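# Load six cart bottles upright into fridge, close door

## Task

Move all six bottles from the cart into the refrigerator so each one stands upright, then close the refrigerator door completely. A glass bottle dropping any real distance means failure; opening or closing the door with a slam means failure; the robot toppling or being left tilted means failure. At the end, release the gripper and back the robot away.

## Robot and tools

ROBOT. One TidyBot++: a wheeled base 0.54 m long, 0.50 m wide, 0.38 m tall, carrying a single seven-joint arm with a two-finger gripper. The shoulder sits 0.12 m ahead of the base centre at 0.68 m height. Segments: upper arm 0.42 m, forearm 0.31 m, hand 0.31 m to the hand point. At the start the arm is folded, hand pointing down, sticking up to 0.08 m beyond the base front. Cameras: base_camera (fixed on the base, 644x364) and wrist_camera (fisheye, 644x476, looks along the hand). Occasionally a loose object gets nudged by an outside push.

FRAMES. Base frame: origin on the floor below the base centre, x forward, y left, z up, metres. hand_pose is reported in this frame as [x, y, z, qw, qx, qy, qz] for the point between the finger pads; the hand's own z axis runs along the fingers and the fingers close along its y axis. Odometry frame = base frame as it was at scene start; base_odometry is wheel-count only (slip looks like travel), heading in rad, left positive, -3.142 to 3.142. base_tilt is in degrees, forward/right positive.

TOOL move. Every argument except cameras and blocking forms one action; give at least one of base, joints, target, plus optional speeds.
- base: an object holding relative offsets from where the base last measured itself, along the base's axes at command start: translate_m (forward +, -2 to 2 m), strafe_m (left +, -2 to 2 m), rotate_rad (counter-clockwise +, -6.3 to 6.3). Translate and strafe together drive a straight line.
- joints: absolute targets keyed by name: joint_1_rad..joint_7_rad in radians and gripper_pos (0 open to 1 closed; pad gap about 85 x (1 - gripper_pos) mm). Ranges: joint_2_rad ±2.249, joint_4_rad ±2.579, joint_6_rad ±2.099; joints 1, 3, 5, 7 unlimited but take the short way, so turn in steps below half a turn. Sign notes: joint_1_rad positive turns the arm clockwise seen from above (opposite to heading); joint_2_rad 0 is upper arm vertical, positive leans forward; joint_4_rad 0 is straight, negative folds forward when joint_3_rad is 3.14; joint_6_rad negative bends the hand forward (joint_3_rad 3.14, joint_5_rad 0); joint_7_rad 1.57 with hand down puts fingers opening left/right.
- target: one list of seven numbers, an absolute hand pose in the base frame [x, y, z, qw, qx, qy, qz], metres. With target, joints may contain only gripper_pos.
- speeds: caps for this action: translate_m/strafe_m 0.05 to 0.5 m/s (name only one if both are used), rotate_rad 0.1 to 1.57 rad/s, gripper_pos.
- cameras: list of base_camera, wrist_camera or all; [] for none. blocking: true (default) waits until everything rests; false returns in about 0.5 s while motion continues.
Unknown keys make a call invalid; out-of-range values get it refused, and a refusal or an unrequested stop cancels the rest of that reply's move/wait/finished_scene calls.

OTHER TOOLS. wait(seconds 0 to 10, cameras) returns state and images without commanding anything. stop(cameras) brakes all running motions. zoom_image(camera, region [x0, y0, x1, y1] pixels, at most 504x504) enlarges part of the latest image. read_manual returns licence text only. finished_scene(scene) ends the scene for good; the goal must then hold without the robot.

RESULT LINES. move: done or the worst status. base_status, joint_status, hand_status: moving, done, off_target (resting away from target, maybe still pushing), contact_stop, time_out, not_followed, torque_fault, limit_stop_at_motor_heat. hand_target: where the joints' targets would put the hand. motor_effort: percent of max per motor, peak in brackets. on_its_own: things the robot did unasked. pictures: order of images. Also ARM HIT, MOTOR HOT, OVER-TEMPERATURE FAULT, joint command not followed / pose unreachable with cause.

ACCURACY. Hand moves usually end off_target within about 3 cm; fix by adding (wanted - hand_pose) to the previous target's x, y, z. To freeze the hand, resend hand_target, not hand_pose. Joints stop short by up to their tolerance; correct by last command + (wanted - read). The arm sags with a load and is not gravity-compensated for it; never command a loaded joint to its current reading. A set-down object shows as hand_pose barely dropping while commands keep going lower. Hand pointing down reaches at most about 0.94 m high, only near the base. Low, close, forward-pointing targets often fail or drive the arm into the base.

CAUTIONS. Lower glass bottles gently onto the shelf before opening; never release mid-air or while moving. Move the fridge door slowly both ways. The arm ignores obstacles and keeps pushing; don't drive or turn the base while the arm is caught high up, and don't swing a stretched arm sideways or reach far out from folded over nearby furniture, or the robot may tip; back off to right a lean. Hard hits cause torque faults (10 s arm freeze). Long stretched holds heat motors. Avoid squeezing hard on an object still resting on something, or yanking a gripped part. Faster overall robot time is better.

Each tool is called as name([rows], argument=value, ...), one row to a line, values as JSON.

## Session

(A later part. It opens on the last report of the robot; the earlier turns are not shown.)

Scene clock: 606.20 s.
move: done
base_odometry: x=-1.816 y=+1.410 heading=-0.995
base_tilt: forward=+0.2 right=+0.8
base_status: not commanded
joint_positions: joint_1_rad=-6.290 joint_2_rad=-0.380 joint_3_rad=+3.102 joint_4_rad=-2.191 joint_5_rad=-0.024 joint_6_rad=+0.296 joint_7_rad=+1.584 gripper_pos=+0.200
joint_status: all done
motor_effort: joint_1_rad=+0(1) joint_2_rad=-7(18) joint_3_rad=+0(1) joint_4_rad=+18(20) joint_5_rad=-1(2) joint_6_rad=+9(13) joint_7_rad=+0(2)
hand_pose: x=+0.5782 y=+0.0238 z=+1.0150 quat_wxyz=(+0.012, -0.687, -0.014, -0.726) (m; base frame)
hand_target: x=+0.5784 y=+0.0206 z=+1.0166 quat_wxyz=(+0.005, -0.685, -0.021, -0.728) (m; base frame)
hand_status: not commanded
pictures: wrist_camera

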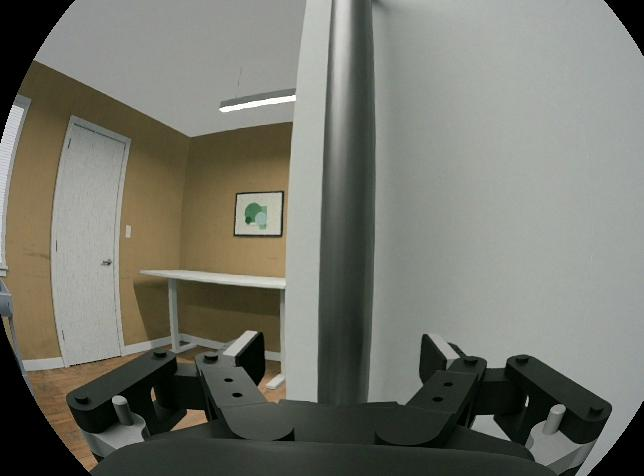

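move(base={"translate_m": -0.15}, cameras=[])

move(base={"translate_m": 0.645, "strafe_m": 0.652}, joints={"joint_2_rad": -0.8, "joint_4_rad": -2.5, "joint_6_rad": 0.1}, cameras=[])

move(base={"translate_m": 0.738, "strafe_m": -0.241}, cameras=[])

move(base={"rotate_rad": -1.935}, joints={"joint_2_rad": -0.4, "joint_4_rad": -2.2, "joint_6_rad": 0.2}, cameras=["base_camera", "wrist_camera"])

Scene clock: 656.20 s.
move: done
base_odometry: x=-1.897 y=+1.536 heading=-0.995
base_tilt: forward=+0.2 right=+0.8
base_status: done
joint_positions: joint_1_rad=-6.290 joint_2_rad=-0.388 joint_3_rad=+3.102 joint_4_rad=-2.191 joint_5_rad=-0.024 joint_6_rad=+0.296 joint_7_rad=+1.584 gripper_pos=+0.200
joint_status: not commanded
motor_effort: joint_1_rad=+0(0) joint_2_rad=-7(10) joint_3_rad=+0(1) joint_4_rad=+18(19) joint_5_rad=+0(1) joint_6_rad=+9(10) joint_7_rad=+0(1)
hand_pose: x=+0.5755 y=+0.0238 z=+1.0187 quat_wxyz=(+0.012, -0.684, -0.014, -0.729) (m; base frame)
hand_target: x=+0.5784 y=+0.0206 z=+1.0166 quat_wxyz=(+0.005, -0.685, -0.021, -0.728) (m; base frame)
hand_status: not commanded
pictures: none
No camera images: "cameras" was empty.

Scene clock: 659.33 s.
move: done
base_odometry: x=-0.999 y=+1.351 heading=-0.994
base_tilt: forward=+0.2 right=+0.9
base_status: done
joint_positions: joint_1_rad=-6.290 joint_2_rad=-0.785 joint_3_rad=+3.102 joint_4_rad=-2.473 joint_5_rad=-0.024 joint_6_rad=+0.180 joint_7_rad=+1.584 gripper_pos=+0.200
joint_status: all done
motor_effort: joint_1_rad=+0(0) joint_2_rad=+3(8) joint_3_rad=+1(2) joint_4_rad=+19(20) joint_5_rad=+0(1) joint_6_rad=+9(10) joint_7_rad=+0(1)
hand_pose: x=+0.4439 y=+0.0190 z=+0.9617 quat_wxyz=(+0.006, -0.685, -0.016, -0.729) (m; base frame)
hand_target: x=+0.4397 y=+0.0142 z=+0.9249 quat_wxyz=(-0.004, -0.717, -0.021, -0.697) (m; base frame)
hand_status: not commanded
pictures: none
No camera images: "cameras" was empty.

Scene clock: 662.20 s.
move: done
base_odometry: x=-0.799 y=+0.600 heading=-0.994
base_tilt: forward=+0.3 right=+0.8
base_status: done
joint_positions: joint_1_rad=-6.290 joint_2_rad=-0.790 joint_3_rad=+3.102 joint_4_rad=-2.473 joint_5_rad=-0.024 joint_6_rad=+0.179 joint_7_rad=+1.584 gripper_pos=+0.200
joint_status: not commanded
motor_effort: joint_1_rad=+0(1) joint_2_rad=+3(5) joint_3_rad=+0(2) joint_4_rad=+18(19) joint_5_rad=+0(1) joint_6_rad=+9(10) joint_7_rad=+0(1)
hand_pose: x=+0.4423 y=+0.0190 z=+0.9630 quat_wxyz=(+0.006, -0.683, -0.016, -0.730) (m; base frame)
hand_target: x=+0.4397 y=+0.0142 z=+0.9249 quat_wxyz=(-0.004, -0.717, -0.021, -0.697) (m; base frame)
hand_status: not commanded
pictures: none
No camera images: "cameras" was empty.

Scene clock: 664.70 s.
move: done
base_odometry: x=-0.799 y=+0.600 heading=-2.928
base_tilt: forward=+0.2 right=+0.9
base_status: done
joint_positions: joint_1_rad=-6.290 joint_2_rad=-0.405 joint_3_rad=+3.103 joint_4_rad=-2.209 joint_5_rad=-0.024 joint_6_rad=+0.179 joint_7_rad=+1.584 gripper_pos=+0.200
joint_status: all done
motor_effort: joint_1_rad=+0(1) joint_2_rad=-7(9) joint_3_rad=+1(2) joint_4_rad=+18(20) joint_5_rad=+0(1) joint_6_rad=+9(10) joint_7_rad=+1(1)
hand_pose: x=+0.5688 y=+0.0238 z=+0.9784 quat_wxyz=(+0.011, -0.726, -0.015, -0.687) (m; base frame)
hand_target: x=+0.5718 y=+0.0193 z=+0.9885 quat_wxyz=(+0.003, -0.717, -0.021, -0.697) (m; base frame)
hand_status: not commanded
pictures: base_camera, wrist_camera

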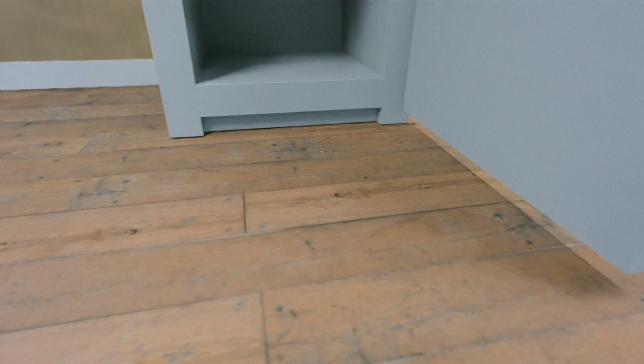

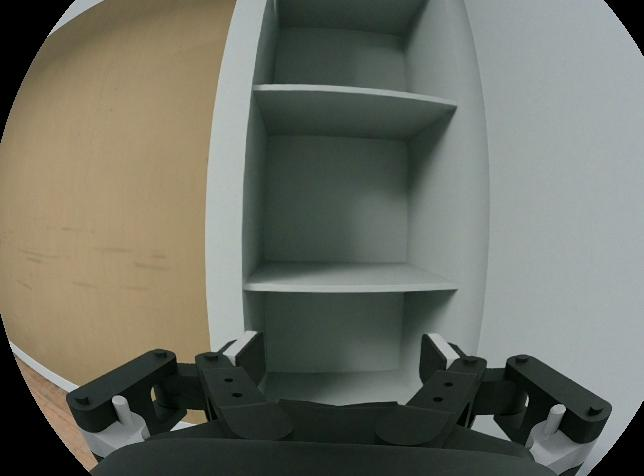

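move(base={"translate_m": -0.739, "strafe_m": 0.365, "rotate_rad": -1.784}, joints={"joint_2_rad": -0.8, "joint_4_rad": -2.5, "joint_6_rad": 0.1}, cameras=["base_camera", "wrist_camera"])

Scene clock: 725.97 s.
move: done
base_odometry: x=+0.001 y=+0.400 heading=+1.570
base_tilt: forward=+0.2 right=+0.8
base_status: done
joint_positions: joint_1_rad=-6.290 joint_2_rad=-0.786 joint_3_rad=+3.103 joint_4_rad=-2.472 joint_5_rad=-0.024 joint_6_rad=+0.176 joint_7_rad=+1.584 gripper_pos=+0.200
joint_status: all done
motor_effort: joint_1_rad=+0(1) joint_2_rad=+3(10) joint_3_rad=+1(2) joint_4_rad=+19(19) joint_5_rad=-1(1) joint_6_rad=+9(9) joint_7_rad=+0(1)
hand_pose: x=+0.4437 y=+0.0189 z=+0.9613 quat_wxyz=(+0.006, -0.685, -0.016, -0.728) (m; base frame)
hand_target: x=+0.4396 y=+0.0142 z=+0.9249 quat_wxyz=(-0.004, -0.717, -0.021, -0.697) (m; base frame)
hand_status: not commanded
pictures: base_camera, wrist_camera

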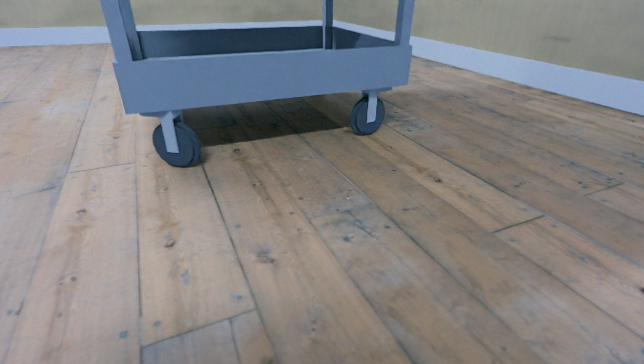

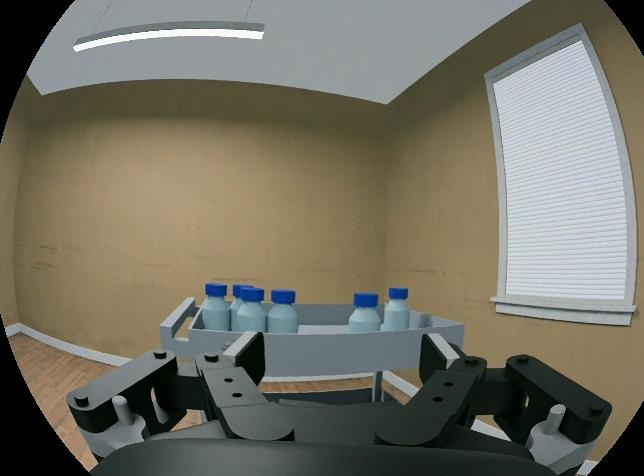

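zoom_image(camera="wrist_camera", region=[170, 260, 470, 400])

Scaled by 1.680.

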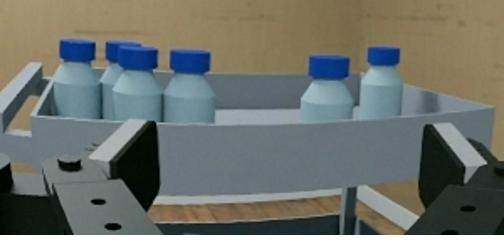

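move(base={"translate_m": 0.4, "strafe_m": -0.1, "rotate_rad": 0.374}, joints={"joint_2_rad": -0.2, "joint_4_rad": -1.4, "joint_6_rad": -1.1, "joint_7_rad": 1.5708, "joint_1_rad": 0.0, "joint_3_rad": 3.1416, "joint_5_rad": 0.0}, cameras=["wrist_camera"])

Scene clock: 785.43 s.
move: done
base_odometry: x=+0.101 y=+0.800 heading=+1.944
base_tilt: forward=+0.1 right=+0.9
base_status: done
joint_positions: joint_1_rad=-6.290 joint_2_rad=-0.222 joint_3_rad=+3.117 joint_4_rad=-1.411 joint_5_rad=-0.024 joint_6_rad=-1.020 joint_7_rad=+1.584 gripper_pos=+0.200
joint_status: all done
motor_effort: joint_1_rad=+0(2) joint_2_rad=-10(13) joint_3_rad=+0(3) joint_4_rad=+17(20) joint_5_rad=-1(2) joint_6_rad=+7(10) joint_7_rad=+0(1)
hand_pose: x=+0.5673 y=+0.0235 z=+1.0236 quat_wxyz=(+0.014, -0.893, -0.020, -0.449) (m; base frame)
hand_target: x=+0.5605 y=+0.0013 z=+1.0007 quat_wxyz=(+0.000, -0.913, +0.000, -0.408) (m; base frame)
hand_status: not commanded
pictures: wrist_camera

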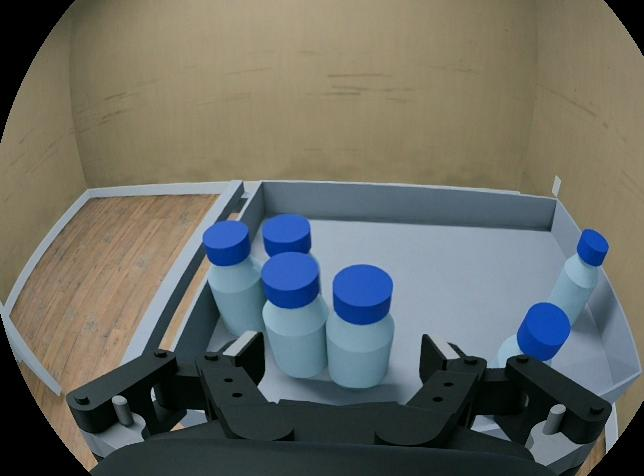

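zoom_image(camera="wrist_camera", region=[190, 190, 420, 400])

zoom_image(camera="wrist_camera", region=[450, 200, 644, 400])

Scaled by 2.191.

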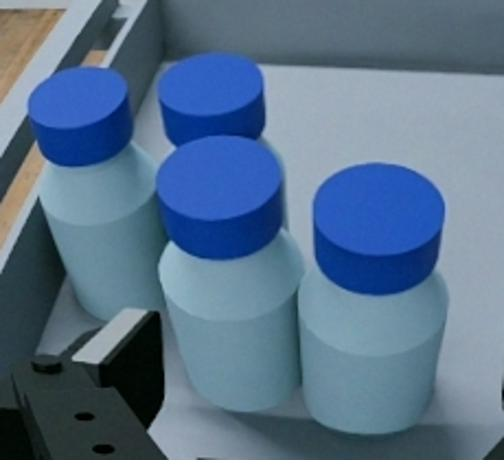

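Scaled by 2.520.

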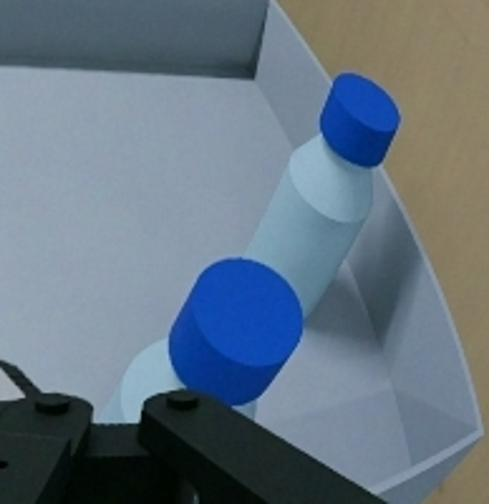

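move(base={"translate_m": -0.118, "strafe_m": -0.185}, joints={"joint_3_rad": 3.166, "joint_5_rad": 0.06, "gripper_pos": 0.1}, cameras=[])

move(joints={"joint_1_rad": 0.007, "joint_2_rad": -0.129, "joint_3_rad": 3.166, "joint_4_rad": -2.142, "joint_5_rad": 0.06, "joint_6_rad": 0.268, "joint_7_rad": 1.5708}, cameras=["wrist_camera"])

Scene clock: 965.50 s.
move: done
base_odometry: x=+0.317 y=+0.758 heading=+1.944
base_tilt: forward=+0.2 right=+0.8
base_status: done
joint_positions: joint_1_rad=-6.290 joint_2_rad=-0.217 joint_3_rad=+3.147 joint_4_rad=-1.410 joint_5_rad=+0.005 joint_6_rad=-1.024 joint_7_rad=+1.584 gripper_pos=+0.100
joint_status: all done
motor_effort: joint_1_rad=+0(1) joint_2_rad=-11(12) joint_3_rad=-1(2) joint_4_rad=+17(17) joint_5_rad=-1(1) joint_6_rad=+8(8) joint_7_rad=+0(1)
hand_pose: x=+0.5692 y=+0.0002 z=+1.0209 quat_wxyz=(-0.005, -0.895, -0.006, -0.446) (m; base frame)
hand_target: x=+0.5601 y=-0.0274 z=+1.0011 quat_wxyz=(-0.033, -0.912, +0.010, -0.408) (m; base frame)
hand_status: not commanded
pictures: none
No camera images: "cameras" was empty.

Scene clock: 967.97 s.
move: done
base_odometry: x=+0.317 y=+0.758 heading=+1.944
base_tilt: forward=+0.1 right=+0.9
base_status: not commanded
joint_positions: joint_1_rad=-6.290 joint_2_rad=-0.155 joint_3_rad=+3.147 joint_4_rad=-2.115 joint_5_rad=+0.005 joint_6_rad=+0.194 joint_7_rad=+1.584 gripper_pos=+0.100
joint_status: all done
motor_effort: joint_1_rad=+0(1) joint_2_rad=-13(15) joint_3_rad=-1(2) joint_4_rad=+18(19) joint_5_rad=+0(1) joint_6_rad=+8(10) joint_7_rad=+0(2)
hand_pose: x=+0.6504 y=+0.0022 z=+0.9178 quat_wxyz=(-0.005, -0.773, -0.008, -0.635) (m; base frame)
hand_target: x=+0.6557 y=-0.0112 z=+0.9105 quat_wxyz=(-0.021, -0.766, -0.014, -0.642) (m; base frame)
hand_status: not commanded
pictures: wrist_camera

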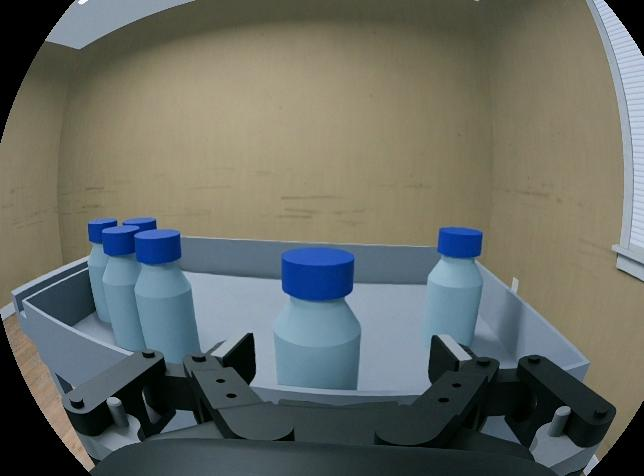

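move(cameras=["wrist_camera"])

Scene clock: 998.07 s.
base_odometry: x=+0.317 y=+0.758 heading=+1.944
base_tilt: forward=+0.2 right=+0.9
base_status: not commanded
joint_positions: joint_1_rad=-6.290 joint_2_rad=-0.155 joint_3_rad=+3.147 joint_4_rad=-2.115 joint_5_rad=+0.005 joint_6_rad=+0.196 joint_7_rad=+1.584 gripper_pos=+0.100
joint_status: all done
motor_effort: joint_1_rad=+0(1) joint_2_rad=-13(15) joint_3_rad=-1(2) joint_4_rad=+18(19) joint_5_rad=+0(1) joint_6_rad=+9(10) joint_7_rad=+0(2)
hand_pose: x=+0.6505 y=+0.0022 z=+0.9185 quat_wxyz=(-0.005, -0.772, -0.008, -0.636) (m; base frame)
hand_target: x=+0.6557 y=-0.0112 z=+0.9105 quat_wxyz=(-0.021, -0.766, -0.014, -0.642) (m; base frame)
hand_status: not commanded
pictures: wrist_camera

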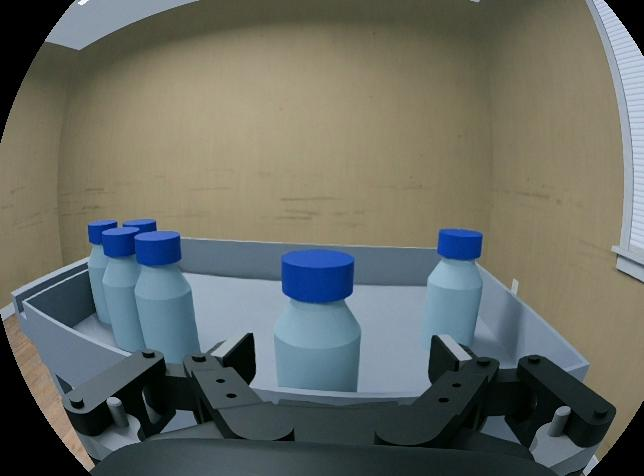

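move(base={"translate_m": 0.07, "strafe_m": 0.018}, speeds={"translate_m": 0.1}, cameras=["wrist_camera"])

Scene clock: 1013.97 s.
move: done
base_odometry: x=+0.274 y=+0.817 heading=+1.944
base_tilt: forward=+0.2 right=+0.8
base_status: done
joint_positions: joint_1_rad=-6.289 joint_2_rad=-0.145 joint_3_rad=+3.147 joint_4_rad=-2.117 joint_5_rad=+0.005 joint_6_rad=+0.198 joint_7_rad=+1.584 gripper_pos=+0.100
joint_status: not commanded
motor_effort: joint_1_rad=+0(1) joint_2_rad=-14(15) joint_3_rad=-1(2) joint_4_rad=+18(18) joint_5_rad=+0(1) joint_6_rad=+9(9) joint_7_rad=+0(1)
hand_pose: x=+0.6526 y=+0.0021 z=+0.9128 quat_wxyz=(-0.005, -0.775, -0.008, -0.632) (m; base frame)
hand_target: x=+0.6557 y=-0.0112 z=+0.9105 quat_wxyz=(-0.021, -0.766, -0.014, -0.642) (m; base frame)
hand_status: not commanded
pictures: wrist_camera

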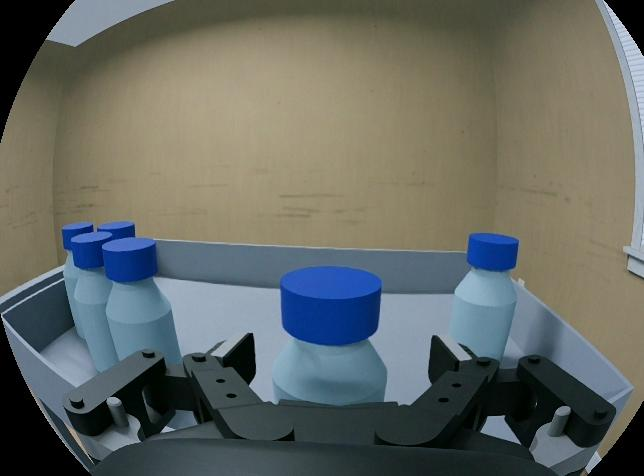

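move(base={"translate_m": 0.052, "strafe_m": 0.006}, speeds={"translate_m": 0.08}, cameras=["wrist_camera"])

Scene clock: 1022.90 s.
move: done
base_odometry: x=+0.249 y=+0.863 heading=+1.944
base_tilt: forward=+0.2 right=+0.8
base_status: done
joint_positions: joint_1_rad=-6.289 joint_2_rad=-0.141 joint_3_rad=+3.147 joint_4_rad=-2.117 joint_5_rad=+0.005 joint_6_rad=+0.199 joint_7_rad=+1.584 gripper_pos=+0.100
joint_status: not commanded
motor_effort: joint_1_rad=+0(1) joint_2_rad=-13(16) joint_3_rad=-1(2) joint_4_rad=+18(18) joint_5_rad=-1(1) joint_6_rad=+9(9) joint_7_rad=+0(1)
hand_pose: x=+0.6534 y=+0.0020 z=+0.9107 quat_wxyz=(-0.005, -0.776, -0.007, -0.630) (m; base frame)
hand_target: x=+0.6557 y=-0.0112 z=+0.9105 quat_wxyz=(-0.021, -0.766, -0.014, -0.642) (m; base frame)
hand_status: not commanded
pictures: wrist_camera

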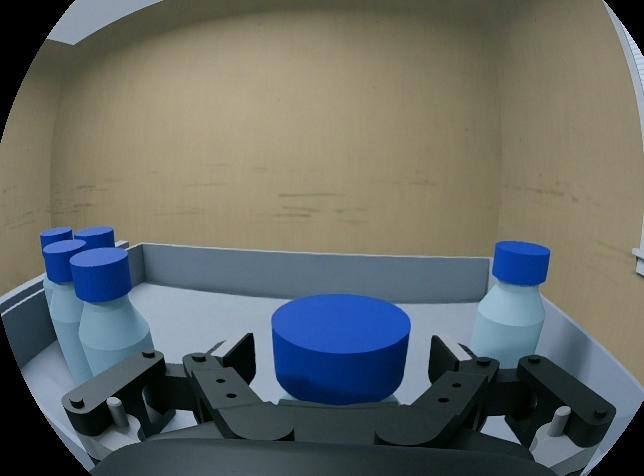

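move(joints={"gripper_pos": 0.5}, cameras=["wrist_camera"])

Scene clock: 1035.53 s.
move: off_target
base_odometry: x=+0.249 y=+0.863 heading=+1.945
base_tilt: forward=+0.2 right=+0.9
base_status: not commanded
joint_positions: joint_1_rad=-6.289 joint_2_rad=-0.141 joint_3_rad=+3.147 joint_4_rad=-2.117 joint_5_rad=+0.005 joint_6_rad=+0.200 joint_7_rad=+1.584 gripper_pos=+0.435
joint_status: gripper_pos off_target (ended at +0.435, target +0.500)
motor_effort: joint_1_rad=+1(1) joint_2_rad=-13(14) joint_3_rad=+1(1) joint_4_rad=+18(18) joint_5_rad=-1(1) joint_6_rad=+8(10) joint_7_rad=+0(1)
hand_pose: x=+0.6535 y=+0.0020 z=+0.9110 quat_wxyz=(-0.005, -0.776, -0.007, -0.631) (m; base frame)
hand_target: x=+0.6557 y=-0.0112 z=+0.9105 quat_wxyz=(-0.021, -0.766, -0.014, -0.642) (m; base frame)
hand_status: not commanded
pictures: wrist_camera

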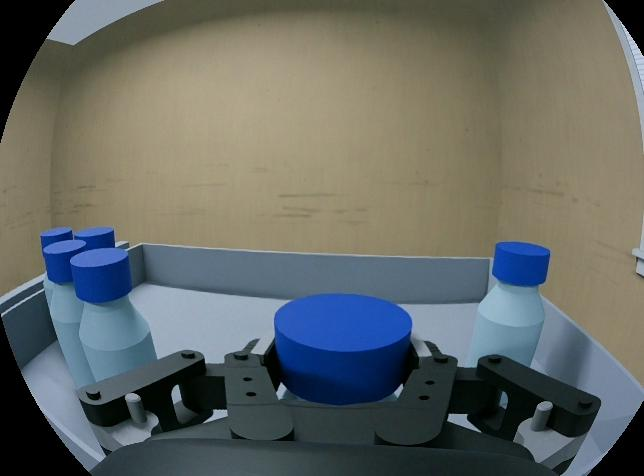

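move(joints={"joint_2_rad": -0.156, "joint_4_rad": -2.045, "joint_6_rad": 0.144}, cameras=["wrist_camera"])

Scene clock: 1080.27 s.
move: done
base_odometry: x=+0.249 y=+0.863 heading=+1.944
base_tilt: forward=+0.2 right=+0.8
base_status: not commanded
joint_positions: joint_1_rad=-6.289 joint_2_rad=-0.141 joint_3_rad=+3.147 joint_4_rad=-2.078 joint_5_rad=+0.005 joint_6_rad=+0.165 joint_7_rad=+1.584 gripper_pos=+0.435
joint_status: all done
motor_effort: joint_1_rad=+0(1) joint_2_rad=-18(18) joint_3_rad=+0(1) joint_4_rad=+22(23) joint_5_rad=+0(1) joint_6_rad=+12(13) joint_7_rad=+0(1)
hand_pose: x=+0.6585 y=+0.0019 z=+0.9234 quat_wxyz=(-0.005, -0.775, -0.007, -0.632) (m; base frame)
hand_target: x=+0.6589 y=-0.0138 z=+0.9451 quat_wxyz=(-0.024, -0.766, -0.012, -0.642) (m; base frame)
hand_status: not commanded
pictures: wrist_camera

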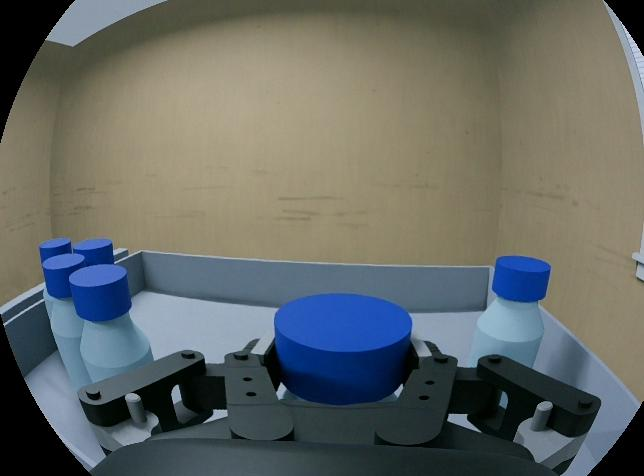

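move(joints={"joint_2_rad": -0.18, "joint_4_rad": -1.91, "joint_6_rad": -0.01, "gripper_pos": 0.65}, cameras=[])

move(joints={"joint_2_rad": -0.185, "joint_4_rad": -1.773, "joint_6_rad": -0.157}, cameras=["wrist_camera"])

Scene clock: 1087.30 s.
move: off_target
base_odometry: x=+0.249 y=+0.863 heading=+1.944
base_tilt: forward=+0.2 right=+0.9
base_status: not commanded
joint_positions: joint_1_rad=-6.289 joint_2_rad=-0.143 joint_3_rad=+3.147 joint_4_rad=-1.940 joint_5_rad=+0.005 joint_6_rad=+0.053 joint_7_rad=+1.584 gripper_pos=+0.435
joint_status: gripper_pos off_target (ended at +0.435, target +0.650); the others done
motor_effort: joint_1_rad=+0(1) joint_2_rad=-18(19) joint_3_rad=+0(1) joint_4_rad=+23(24) joint_5_rad=+0(1) joint_6_rad=+13(13) joint_7_rad=+0(1)
hand_pose: x=+0.6721 y=+0.0017 z=+0.9741 quat_wxyz=(-0.005, -0.766, -0.007, -0.643) (m; base frame)
hand_target: x=+0.6609 y=-0.0170 z=+0.9935 quat_wxyz=(-0.028, -0.764, -0.009, -0.644) (m; base frame)
hand_status: not commanded
pictures: none
No camera images: "cameras" was empty.

Scene clock: 1088.63 s.
move: done
base_odometry: x=+0.249 y=+0.863 heading=+1.944
base_tilt: forward=+0.2 right=+0.8
base_status: not commanded
joint_positions: joint_1_rad=-6.289 joint_2_rad=-0.146 joint_3_rad=+3.147 joint_4_rad=-1.804 joint_5_rad=+0.005 joint_6_rad=-0.093 joint_7_rad=+1.584 gripper_pos=+0.435
joint_status: all done
motor_effort: joint_1_rad=+0(0) joint_2_rad=-18(19) joint_3_rad=+0(1) joint_4_rad=+23(24) joint_5_rad=+0(1) joint_6_rad=+13(14) joint_7_rad=-1(1)
hand_pose: x=+0.6771 y=+0.0014 z=+1.0153 quat_wxyz=(-0.005, -0.768, -0.007, -0.641) (m; base frame)
hand_target: x=+0.6624 y=-0.0200 z=+1.0361 quat_wxyz=(-0.031, -0.766, -0.006, -0.642) (m; base frame)
hand_status: not commanded
pictures: wrist_camera

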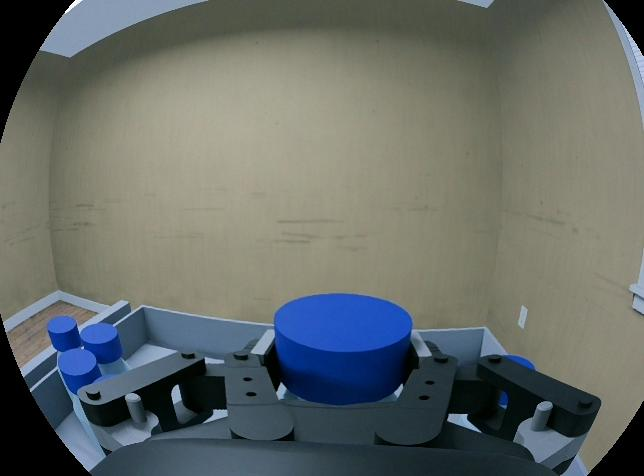

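move(base={"translate_m": -0.35}, speeds={"translate_m": 0.3}, cameras=[])

move(base={"rotate_rad": 1.549}, speeds={"rotate_rad": 0.7}, cameras=["wrist_camera", "base_camera"])

Scene clock: 1167.83 s.
move: done
base_odometry: x=+0.377 y=+0.537 heading=+1.945
base_tilt: forward=+0.2 right=+0.8
base_status: done
joint_positions: joint_1_rad=-6.288 joint_2_rad=-0.157 joint_3_rad=+3.148 joint_4_rad=-1.804 joint_5_rad=+0.005 joint_6_rad=-0.098 joint_7_rad=+1.584 gripper_pos=+0.435
joint_status: not commanded
motor_effort: joint_1_rad=+0(1) joint_2_rad=-18(23) joint_3_rad=+0(2) joint_4_rad=+23(24) joint_5_rad=-1(1) joint_6_rad=+13(14) joint_7_rad=-1(1)
hand_pose: x=+0.6734 y=+0.0002 z=+1.0194 quat_wxyz=(-0.006, -0.766, -0.006, -0.643) (m; base frame)
hand_target: x=+0.6624 y=-0.0200 z=+1.0361 quat_wxyz=(-0.031, -0.766, -0.006, -0.642) (m; base frame)
hand_status: not commanded
pictures: none
No camera images: "cameras" was empty.

Scene clock: 1170.77 s.
move: done
base_odometry: x=+0.377 y=+0.537 heading=-2.790
base_tilt: forward=+0.2 right=+0.9
base_status: done
joint_positions: joint_1_rad=-6.281 joint_2_rad=-0.157 joint_3_rad=+3.155 joint_4_rad=-1.804 joint_5_rad=+0.005 joint_6_rad=-0.099 joint_7_rad=+1.584 gripper_pos=+0.435
joint_status: not commanded
motor_effort: joint_1_rad=+0(3) joint_2_rad=-18(19) joint_3_rad=-1(3) joint_4_rad=+23(24) joint_5_rad=-1(1) joint_6_rad=+13(13) joint_7_rad=+0(1)
hand_pose: x=+0.6735 y=-0.0085 z=+1.0194 quat_wxyz=(-0.010, -0.766, +0.000, -0.643) (m; base frame)
hand_target: x=+0.6624 y=-0.0200 z=+1.0361 quat_wxyz=(-0.031, -0.766, -0.006, -0.642) (m; base frame)
hand_status: not commanded
pictures: base_camera, wrist_camera

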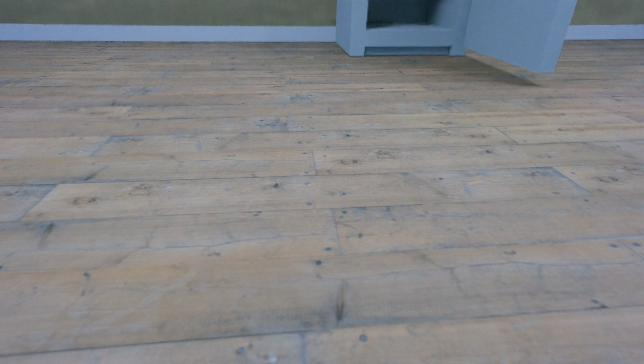

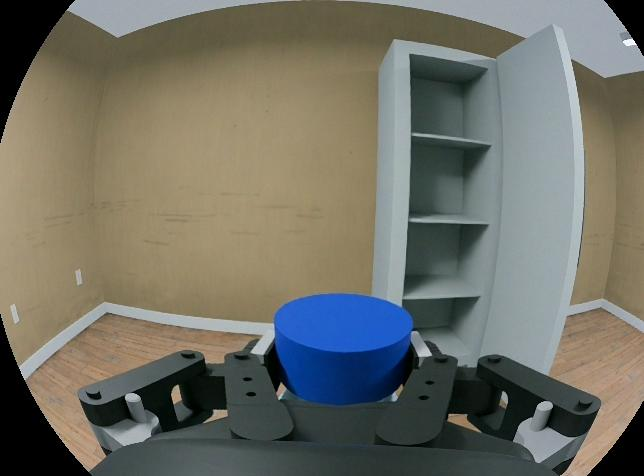

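zoom_image(camera="base_camera", region=[300, 0, 644, 120])

zoom_image(camera="wrist_camera", region=[360, 20, 640, 380])

Scaled by 1.465.

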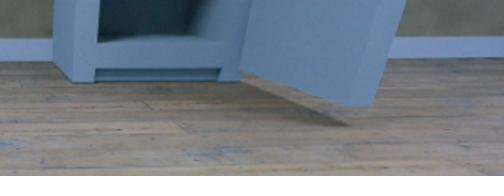

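Scaled by 1.400.

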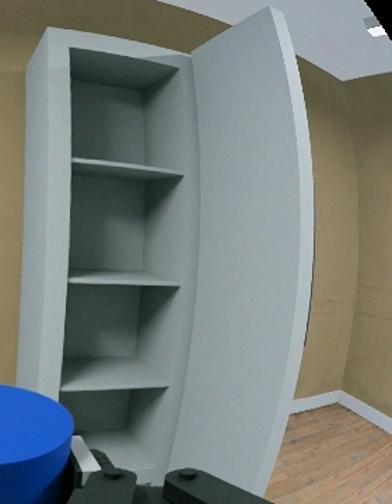

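zoom_image(camera="wrist_camera", region=[360, 180, 520, 340])

zoom_image(camera="wrist_camera", region=[370, 20, 530, 180])

Scaled by 3.150.

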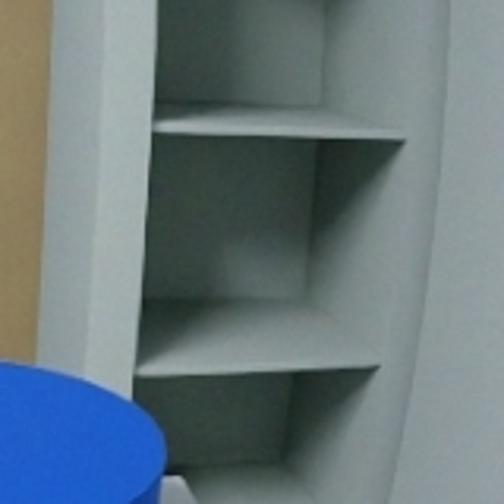

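Scaled by 3.150.

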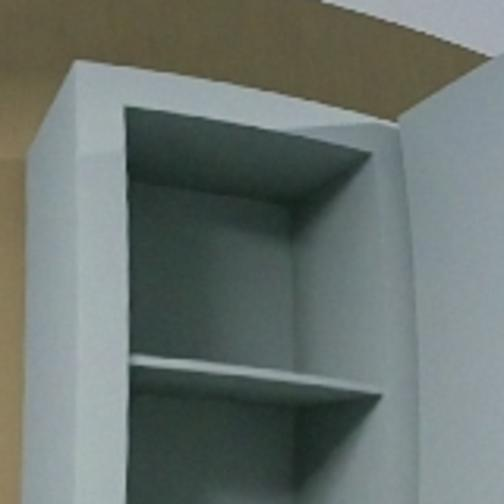

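move(base={"translate_m": 1.05, "strafe_m": -0.44}, speeds={"translate_m": 0.35}, cameras=["wrist_camera", "base_camera"])

Scene clock: 1316.07 s.
move: done
base_odometry: x=-0.760 y=+0.588 heading=-2.790
base_tilt: forward=+0.1 right=+0.9
base_status: done
joint_positions: joint_1_rad=-6.281 joint_2_rad=-0.158 joint_3_rad=+3.155 joint_4_rad=-1.804 joint_5_rad=+0.005 joint_6_rad=-0.100 joint_7_rad=+1.584 gripper_pos=+0.435
joint_status: not commanded
motor_effort: joint_1_rad=+0(1) joint_2_rad=-18(21) joint_3_rad=+0(2) joint_4_rad=+23(24) joint_5_rad=+0(1) joint_6_rad=+13(13) joint_7_rad=+0(1)
hand_pose: x=+0.6728 y=-0.0085 z=+1.0200 quat_wxyz=(-0.010, -0.766, +0.000, -0.643) (m; base frame)
hand_target: x=+0.6624 y=-0.0200 z=+1.0361 quat_wxyz=(-0.031, -0.766, -0.006, -0.642) (m; base frame)
hand_status: not commanded
pictures: base_camera, wrist_camera

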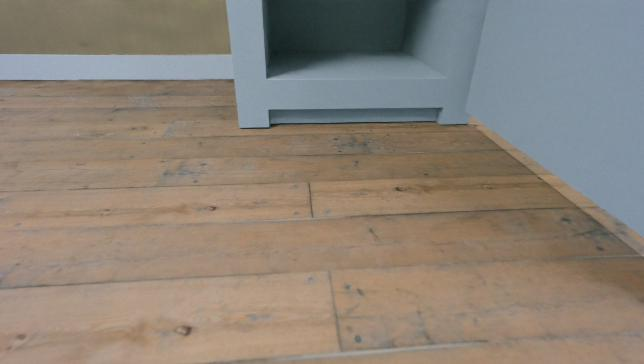

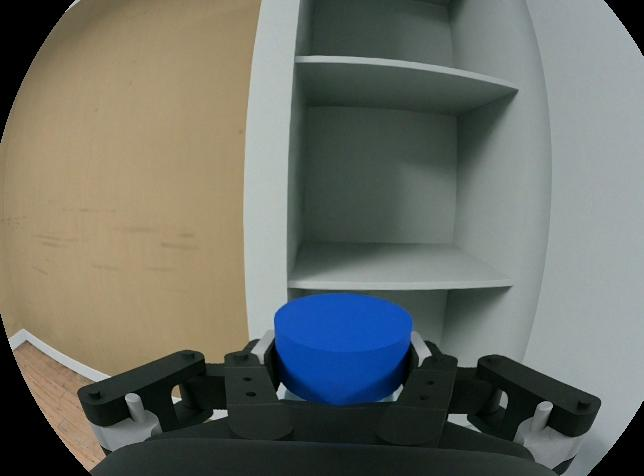

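zoom_image(camera="wrist_camera", region=[230, 30, 560, 320])

zoom_image(camera="base_camera", region=[200, 40, 500, 160])

Scaled by 1.527.

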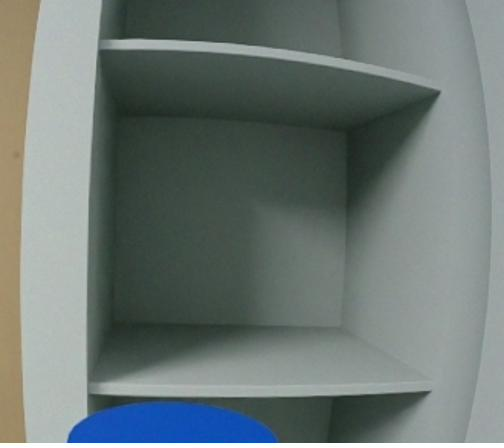

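Scaled by 1.680.

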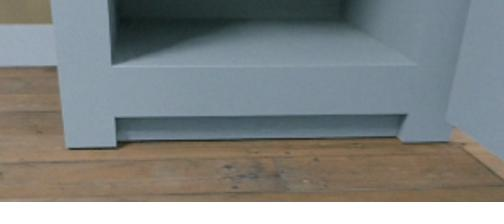

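move(base={"rotate_rad": 0.045, "strafe_m": -0.065}, joints={"joint_2_rad": -0.062, "joint_4_rad": -1.606, "joint_6_rad": -0.211}, cameras=[])

move(joints={"joint_2_rad": 0.061, "joint_4_rad": -1.439, "joint_6_rad": -0.265}, cameras=[])

move(joints={"joint_2_rad": 0.184, "joint_4_rad": -1.272, "joint_6_rad": -0.319}, cameras=["wrist_camera", "base_camera"])

Scene clock: 1470.93 s.
move: done
base_odometry: x=-0.783 y=+0.650 heading=-2.745
base_tilt: forward=+0.2 right=+0.8
base_status: done
joint_positions: joint_1_rad=-6.275 joint_2_rad=-0.064 joint_3_rad=+3.163 joint_4_rad=-1.640 joint_5_rad=+0.005 joint_6_rad=-0.149 joint_7_rad=+1.584 gripper_pos=+0.435
joint_status: all done
motor_effort: joint_1_rad=+0(4) joint_2_rad=-22(23) joint_3_rad=-1(4) joint_4_rad=+23(24) joint_5_rad=+0(1) joint_6_rad=+13(14) joint_7_rad=+0(1)
hand_pose: x=+0.7143 y=-0.0170 z=+1.0521 quat_wxyz=(-0.015, -0.759, +0.005, -0.650) (m; base frame)
hand_target: x=+0.7131 y=-0.0218 z=+1.0532 quat_wxyz=(-0.033, -0.769, -0.006, -0.638) (m; base frame)
hand_status: not commanded
pictures: none
No camera images: "cameras" was empty.

Scene clock: 1472.13 s.
move: done
base_odometry: x=-0.783 y=+0.650 heading=-2.745
base_tilt: forward=+0.2 right=+0.9
base_status: not commanded
joint_positions: joint_1_rad=-6.275 joint_2_rad=+0.060 joint_3_rad=+3.163 joint_4_rad=-1.475 joint_5_rad=+0.005 joint_6_rad=-0.202 joint_7_rad=+1.584 gripper_pos=+0.435
joint_status: all done
motor_effort: joint_1_rad=+0(0) joint_2_rad=-26(27) joint_3_rad=+0(1) joint_4_rad=+23(24) joint_5_rad=+0(1) joint_6_rad=+13(14) joint_7_rad=+0(1)
hand_pose: x=+0.7656 y=-0.0176 z=+1.0613 quat_wxyz=(-0.016, -0.763, +0.004, -0.646) (m; base frame)
hand_target: x=+0.7635 y=-0.0232 z=+1.0641 quat_wxyz=(-0.035, -0.772, -0.006, -0.634) (m; base frame)
hand_status: not commanded
pictures: none
No camera images: "cameras" was empty.

Scene clock: 1473.33 s.
move: done
base_odometry: x=-0.783 y=+0.650 heading=-2.745
base_tilt: forward=+0.2 right=+0.9
base_status: not commanded
joint_positions: joint_1_rad=-6.275 joint_2_rad=+0.183 joint_3_rad=+3.163 joint_4_rad=-1.308 joint_5_rad=+0.005 joint_6_rad=-0.257 joint_7_rad=+1.584 gripper_pos=+0.435
joint_status: all done
motor_effort: joint_1_rad=+0(0) joint_2_rad=-30(32) joint_3_rad=+0(1) joint_4_rad=+23(25) joint_5_rad=+0(1) joint_6_rad=+13(13) joint_7_rad=+0(1)
hand_pose: x=+0.8153 y=-0.0179 z=+1.0662 quat_wxyz=(-0.017, -0.767, +0.003, -0.642) (m; base frame)
hand_target: x=+0.8129 y=-0.0243 z=+1.0685 quat_wxyz=(-0.037, -0.775, -0.006, -0.631) (m; base frame)
hand_status: not commanded
pictures: base_camera, wrist_camera

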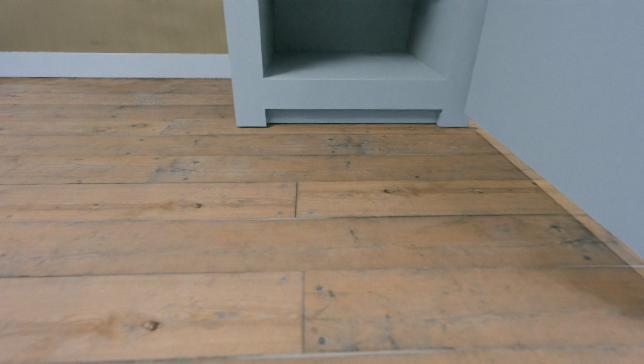

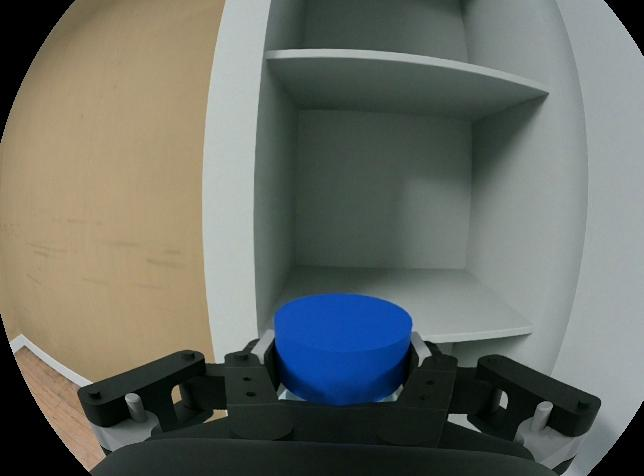

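zoom_image(camera="wrist_camera", region=[190, 30, 600, 360])

Scaled by 1.229.

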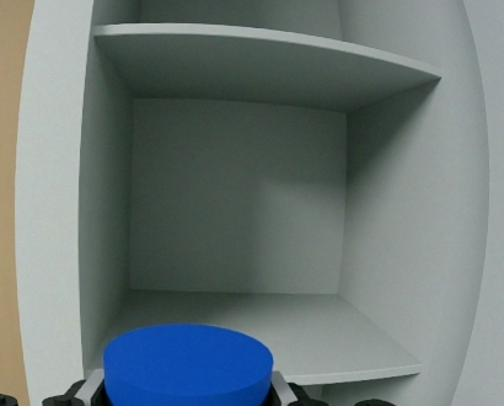

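move(base={"translate_m": 0.33}, speeds={"translate_m": 0.2}, cameras=["wrist_camera"])

Scene clock: 1530.43 s.
move: done
base_odometry: x=-1.088 y=+0.522 heading=-2.745
base_tilt: forward=+0.1 right=+0.9
base_status: done
joint_positions: joint_1_rad=-6.275 joint_2_rad=+0.191 joint_3_rad=+3.163 joint_4_rad=-1.306 joint_5_rad=+0.005 joint_6_rad=-0.260 joint_7_rad=+1.584 gripper_pos=+0.435
joint_status: not commanded
motor_effort: joint_1_rad=+0(1) joint_2_rad=-31(33) joint_3_rad=+0(1) joint_4_rad=+23(25) joint_5_rad=-1(1) joint_6_rad=+13(13) joint_7_rad=+0(1)
hand_pose: x=+0.8184 y=-0.0179 z=+1.0603 quat_wxyz=(-0.017, -0.770, +0.003, -0.638) (m; base frame)
hand_target: x=+0.8129 y=-0.0243 z=+1.0685 quat_wxyz=(-0.037, -0.775, -0.006, -0.631) (m; base frame)
hand_status: not commanded
pictures: wrist_camera

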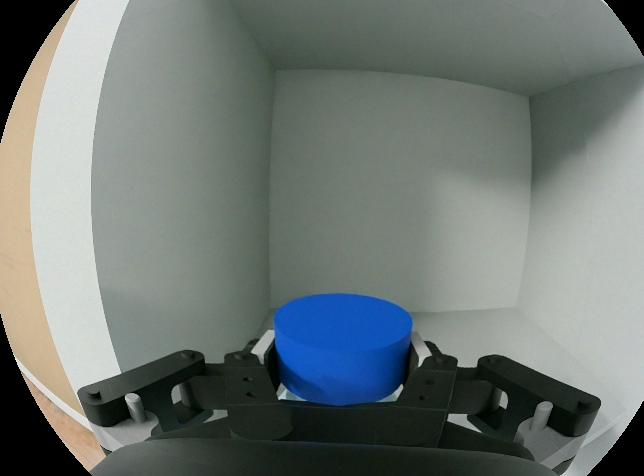

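move(base={"translate_m": 0.30, "strafe_m": 0.01}, speeds={"translate_m": 0.15}, cameras=["wrist_camera", "base_camera"])

Scene clock: 1549.70 s.
move: done
base_odometry: x=-1.361 y=+0.397 heading=-2.745
base_tilt: forward=+0.2 right=+0.9
base_status: done
joint_positions: joint_1_rad=-6.275 joint_2_rad=+0.195 joint_3_rad=+3.163 joint_4_rad=-1.305 joint_5_rad=+0.005 joint_6_rad=-0.261 joint_7_rad=+1.584 gripper_pos=+0.435
joint_status: not commanded
motor_effort: joint_1_rad=+0(1) joint_2_rad=-30(33) joint_3_rad=-1(2) joint_4_rad=+23(24) joint_5_rad=+0(1) joint_6_rad=+13(13) joint_7_rad=+0(1)
hand_pose: x=+0.8198 y=-0.0179 z=+1.0576 quat_wxyz=(-0.017, -0.771, +0.003, -0.636) (m; base frame)
hand_target: x=+0.8129 y=-0.0243 z=+1.0685 quat_wxyz=(-0.037, -0.775, -0.006, -0.631) (m; base frame)
hand_status: not commanded
pictures: base_camera, wrist_camera

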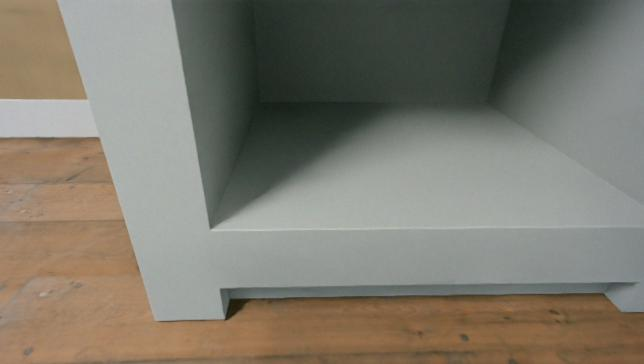

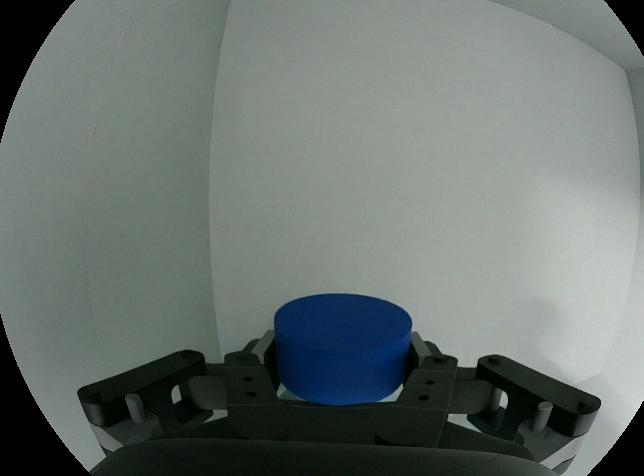

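move(joints={"joint_2_rad": 0.19, "joint_4_rad": -1.375, "joint_6_rad": -0.19}, cameras=[])

Scene clock: 1574.60 s.
move: done
base_odometry: x=-1.361 y=+0.397 heading=-2.745
base_tilt: forward=+0.2 right=+0.8
base_status: not commanded
joint_positions: joint_1_rad=-6.275 joint_2_rad=+0.195 joint_3_rad=+3.163 joint_4_rad=-1.365 joint_5_rad=+0.005 joint_6_rad=-0.244 joint_7_rad=+1.584 gripper_pos=+0.435
joint_status: all done
motor_effort: joint_1_rad=+0(0) joint_2_rad=-27(30) joint_3_rad=-1(1) joint_4_rad=+20(24) joint_5_rad=-1(1) joint_6_rad=+10(13) joint_7_rad=+0(1)
hand_pose: x=+0.8178 y=-0.0180 z=+1.0258 quat_wxyz=(-0.017, -0.785, +0.003, -0.620) (m; base frame)
hand_target: x=+0.8188 y=-0.0222 z=+1.0399 quat_wxyz=(-0.035, -0.769, -0.009, -0.638) (m; base frame)
hand_status: not commanded
pictures: none
No camera images: "cameras" was empty.

move(joints={"joint_2_rad": 0.19, "joint_4_rad": -1.401, "joint_6_rad": -0.13}, cameras=["wrist_camera"])

Scene clock: 1587.00 s.
move: done
base_odometry: x=-1.361 y=+0.397 heading=-2.745
base_tilt: forward=+0.2 right=+0.9
base_status: not commanded
joint_positions: joint_1_rad=-6.275 joint_2_rad=+0.195 joint_3_rad=+3.163 joint_4_rad=-1.388 joint_5_rad=+0.005 joint_6_rad=-0.200 joint_7_rad=+1.584 gripper_pos=+0.435
joint_status: all done
motor_effort: joint_1_rad=+0(1) joint_2_rad=-26(28) joint_3_rad=+0(1) joint_4_rad=+20(22) joint_5_rad=+0(1) joint_6_rad=+10(11) joint_7_rad=+0(1)
hand_pose: x=+0.8193 y=-0.0179 z=+1.0250 quat_wxyz=(-0.017, -0.778, +0.003, -0.628) (m; base frame)
hand_target: x=+0.8205 y=-0.0212 z=+1.0421 quat_wxyz=(-0.034, -0.758, -0.010, -0.651) (m; base frame)
hand_status: not commanded
pictures: wrist_camera

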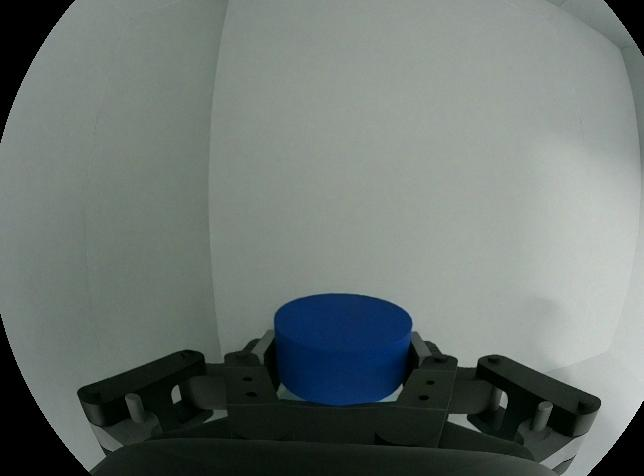

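move(joints={"joint_2_rad": 0.19, "joint_4_rad": -1.425, "joint_6_rad": -0.105}, cameras=[])

move(joints={"joint_2_rad": 0.19, "joint_4_rad": -1.445, "joint_6_rad": -0.085}, cameras=["wrist_camera"])

Scene clock: 1592.70 s.
move: done
base_odometry: x=-1.361 y=+0.397 heading=-2.745
base_tilt: forward=+0.2 right=+0.9
base_status: not commanded
joint_positions: joint_1_rad=-6.275 joint_2_rad=+0.195 joint_3_rad=+3.163 joint_4_rad=-1.401 joint_5_rad=+0.005 joint_6_rad=-0.174 joint_7_rad=+1.584 gripper_pos=+0.435
joint_status: all done
motor_effort: joint_1_rad=+0(1) joint_2_rad=-25(26) joint_3_rad=+0(1) joint_4_rad=+20(20) joint_5_rad=+0(1) joint_6_rad=+10(11) joint_7_rad=+0(1)
hand_pose: x=+0.8199 y=-0.0179 z=+1.0248 quat_wxyz=(-0.017, -0.774, +0.003, -0.633) (m; base frame)
hand_target: x=+0.8203 y=-0.0207 z=+1.0348 quat_wxyz=(-0.034, -0.758, -0.010, -0.652) (m; base frame)
hand_status: not commanded
pictures: none
No camera images: "cameras" was empty.

Scene clock: 1593.27 s.
move: done
base_odometry: x=-1.361 y=+0.397 heading=-2.745
base_tilt: forward=+0.1 right=+0.8
base_status: not commanded
joint_positions: joint_1_rad=-6.275 joint_2_rad=+0.194 joint_3_rad=+3.163 joint_4_rad=-1.415 joint_5_rad=+0.005 joint_6_rad=-0.150 joint_7_rad=+1.584 gripper_pos=+0.435
joint_status: all done
motor_effort: joint_1_rad=-1(1) joint_2_rad=-23(25) joint_3_rad=-1(2) joint_4_rad=+18(19) joint_5_rad=+0(1) joint_6_rad=+9(10) joint_7_rad=+0(1)
hand_pose: x=+0.8199 y=-0.0179 z=+1.0246 quat_wxyz=(-0.017, -0.770, +0.003, -0.637) (m; base frame)
hand_target: x=+0.8200 y=-0.0204 z=+1.0285 quat_wxyz=(-0.033, -0.758, -0.011, -0.652) (m; base frame)
hand_status: not commanded
pictures: wrist_camera

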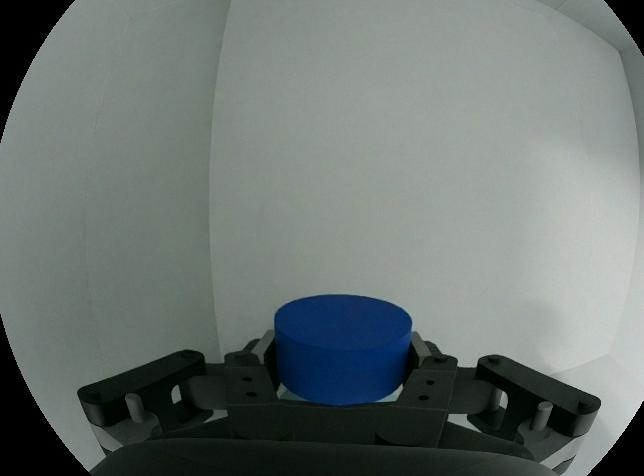

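move(joints={"gripper_pos": 0.25}, cameras=["wrist_camera"])

Scene clock: 1614.27 s.
move: done
base_odometry: x=-1.361 y=+0.397 heading=-2.745
base_tilt: forward=+0.2 right=+0.9
base_status: not commanded
joint_positions: joint_1_rad=-6.275 joint_2_rad=+0.194 joint_3_rad=+3.163 joint_4_rad=-1.417 joint_5_rad=+0.005 joint_6_rad=-0.150 joint_7_rad=+1.584 gripper_pos=+0.250
joint_status: all done
motor_effort: joint_1_rad=+0(1) joint_2_rad=-25(26) joint_3_rad=-1(2) joint_4_rad=+19(19) joint_5_rad=+0(1) joint_6_rad=+9(10) joint_7_rad=-1(1)
hand_pose: x=+0.8198 y=-0.0179 z=+1.0236 quat_wxyz=(-0.017, -0.771, +0.003, -0.637) (m; base frame)
hand_target: x=+0.8200 y=-0.0204 z=+1.0285 quat_wxyz=(-0.033, -0.758, -0.011, -0.652) (m; base frame)
hand_status: not commanded
pictures: wrist_camera

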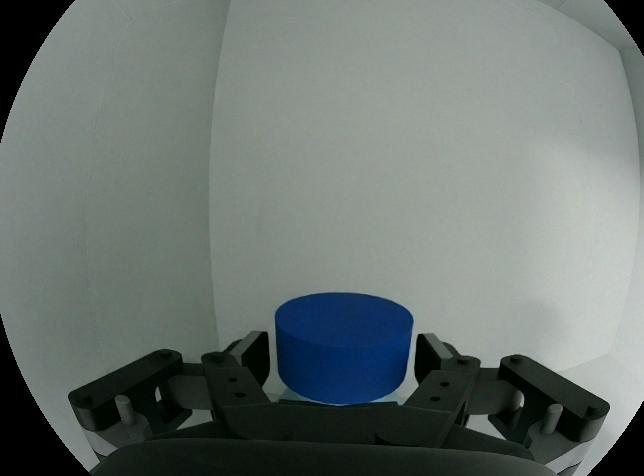

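move(base={"translate_m": -0.2}, speeds={"translate_m": 0.12}, cameras=["wrist_camera"])

Scene clock: 1621.93 s.
move: done
base_odometry: x=-1.176 y=+0.474 heading=-2.745
base_tilt: forward=+0.2 right=+0.9
base_status: done
joint_positions: joint_1_rad=-6.275 joint_2_rad=+0.192 joint_3_rad=+3.163 joint_4_rad=-1.418 joint_5_rad=+0.005 joint_6_rad=-0.150 joint_7_rad=+1.584 gripper_pos=+0.250
joint_status: not commanded
motor_effort: joint_1_rad=+0(1) joint_2_rad=-25(29) joint_3_rad=-1(2) joint_4_rad=+19(20) joint_5_rad=+0(1) joint_6_rad=+9(9) joint_7_rad=+0(1)
hand_pose: x=+0.8191 y=-0.0179 z=+1.0247 quat_wxyz=(-0.017, -0.770, +0.003, -0.637) (m; base frame)
hand_target: x=+0.8200 y=-0.0204 z=+1.0285 quat_wxyz=(-0.033, -0.758, -0.011, -0.652) (m; base frame)
hand_status: not commanded
pictures: wrist_camera

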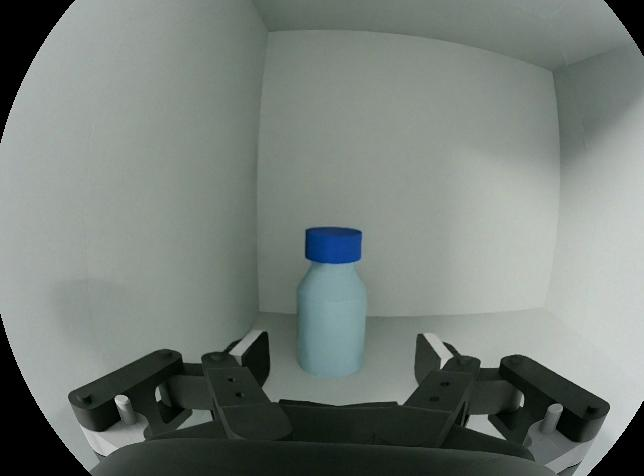

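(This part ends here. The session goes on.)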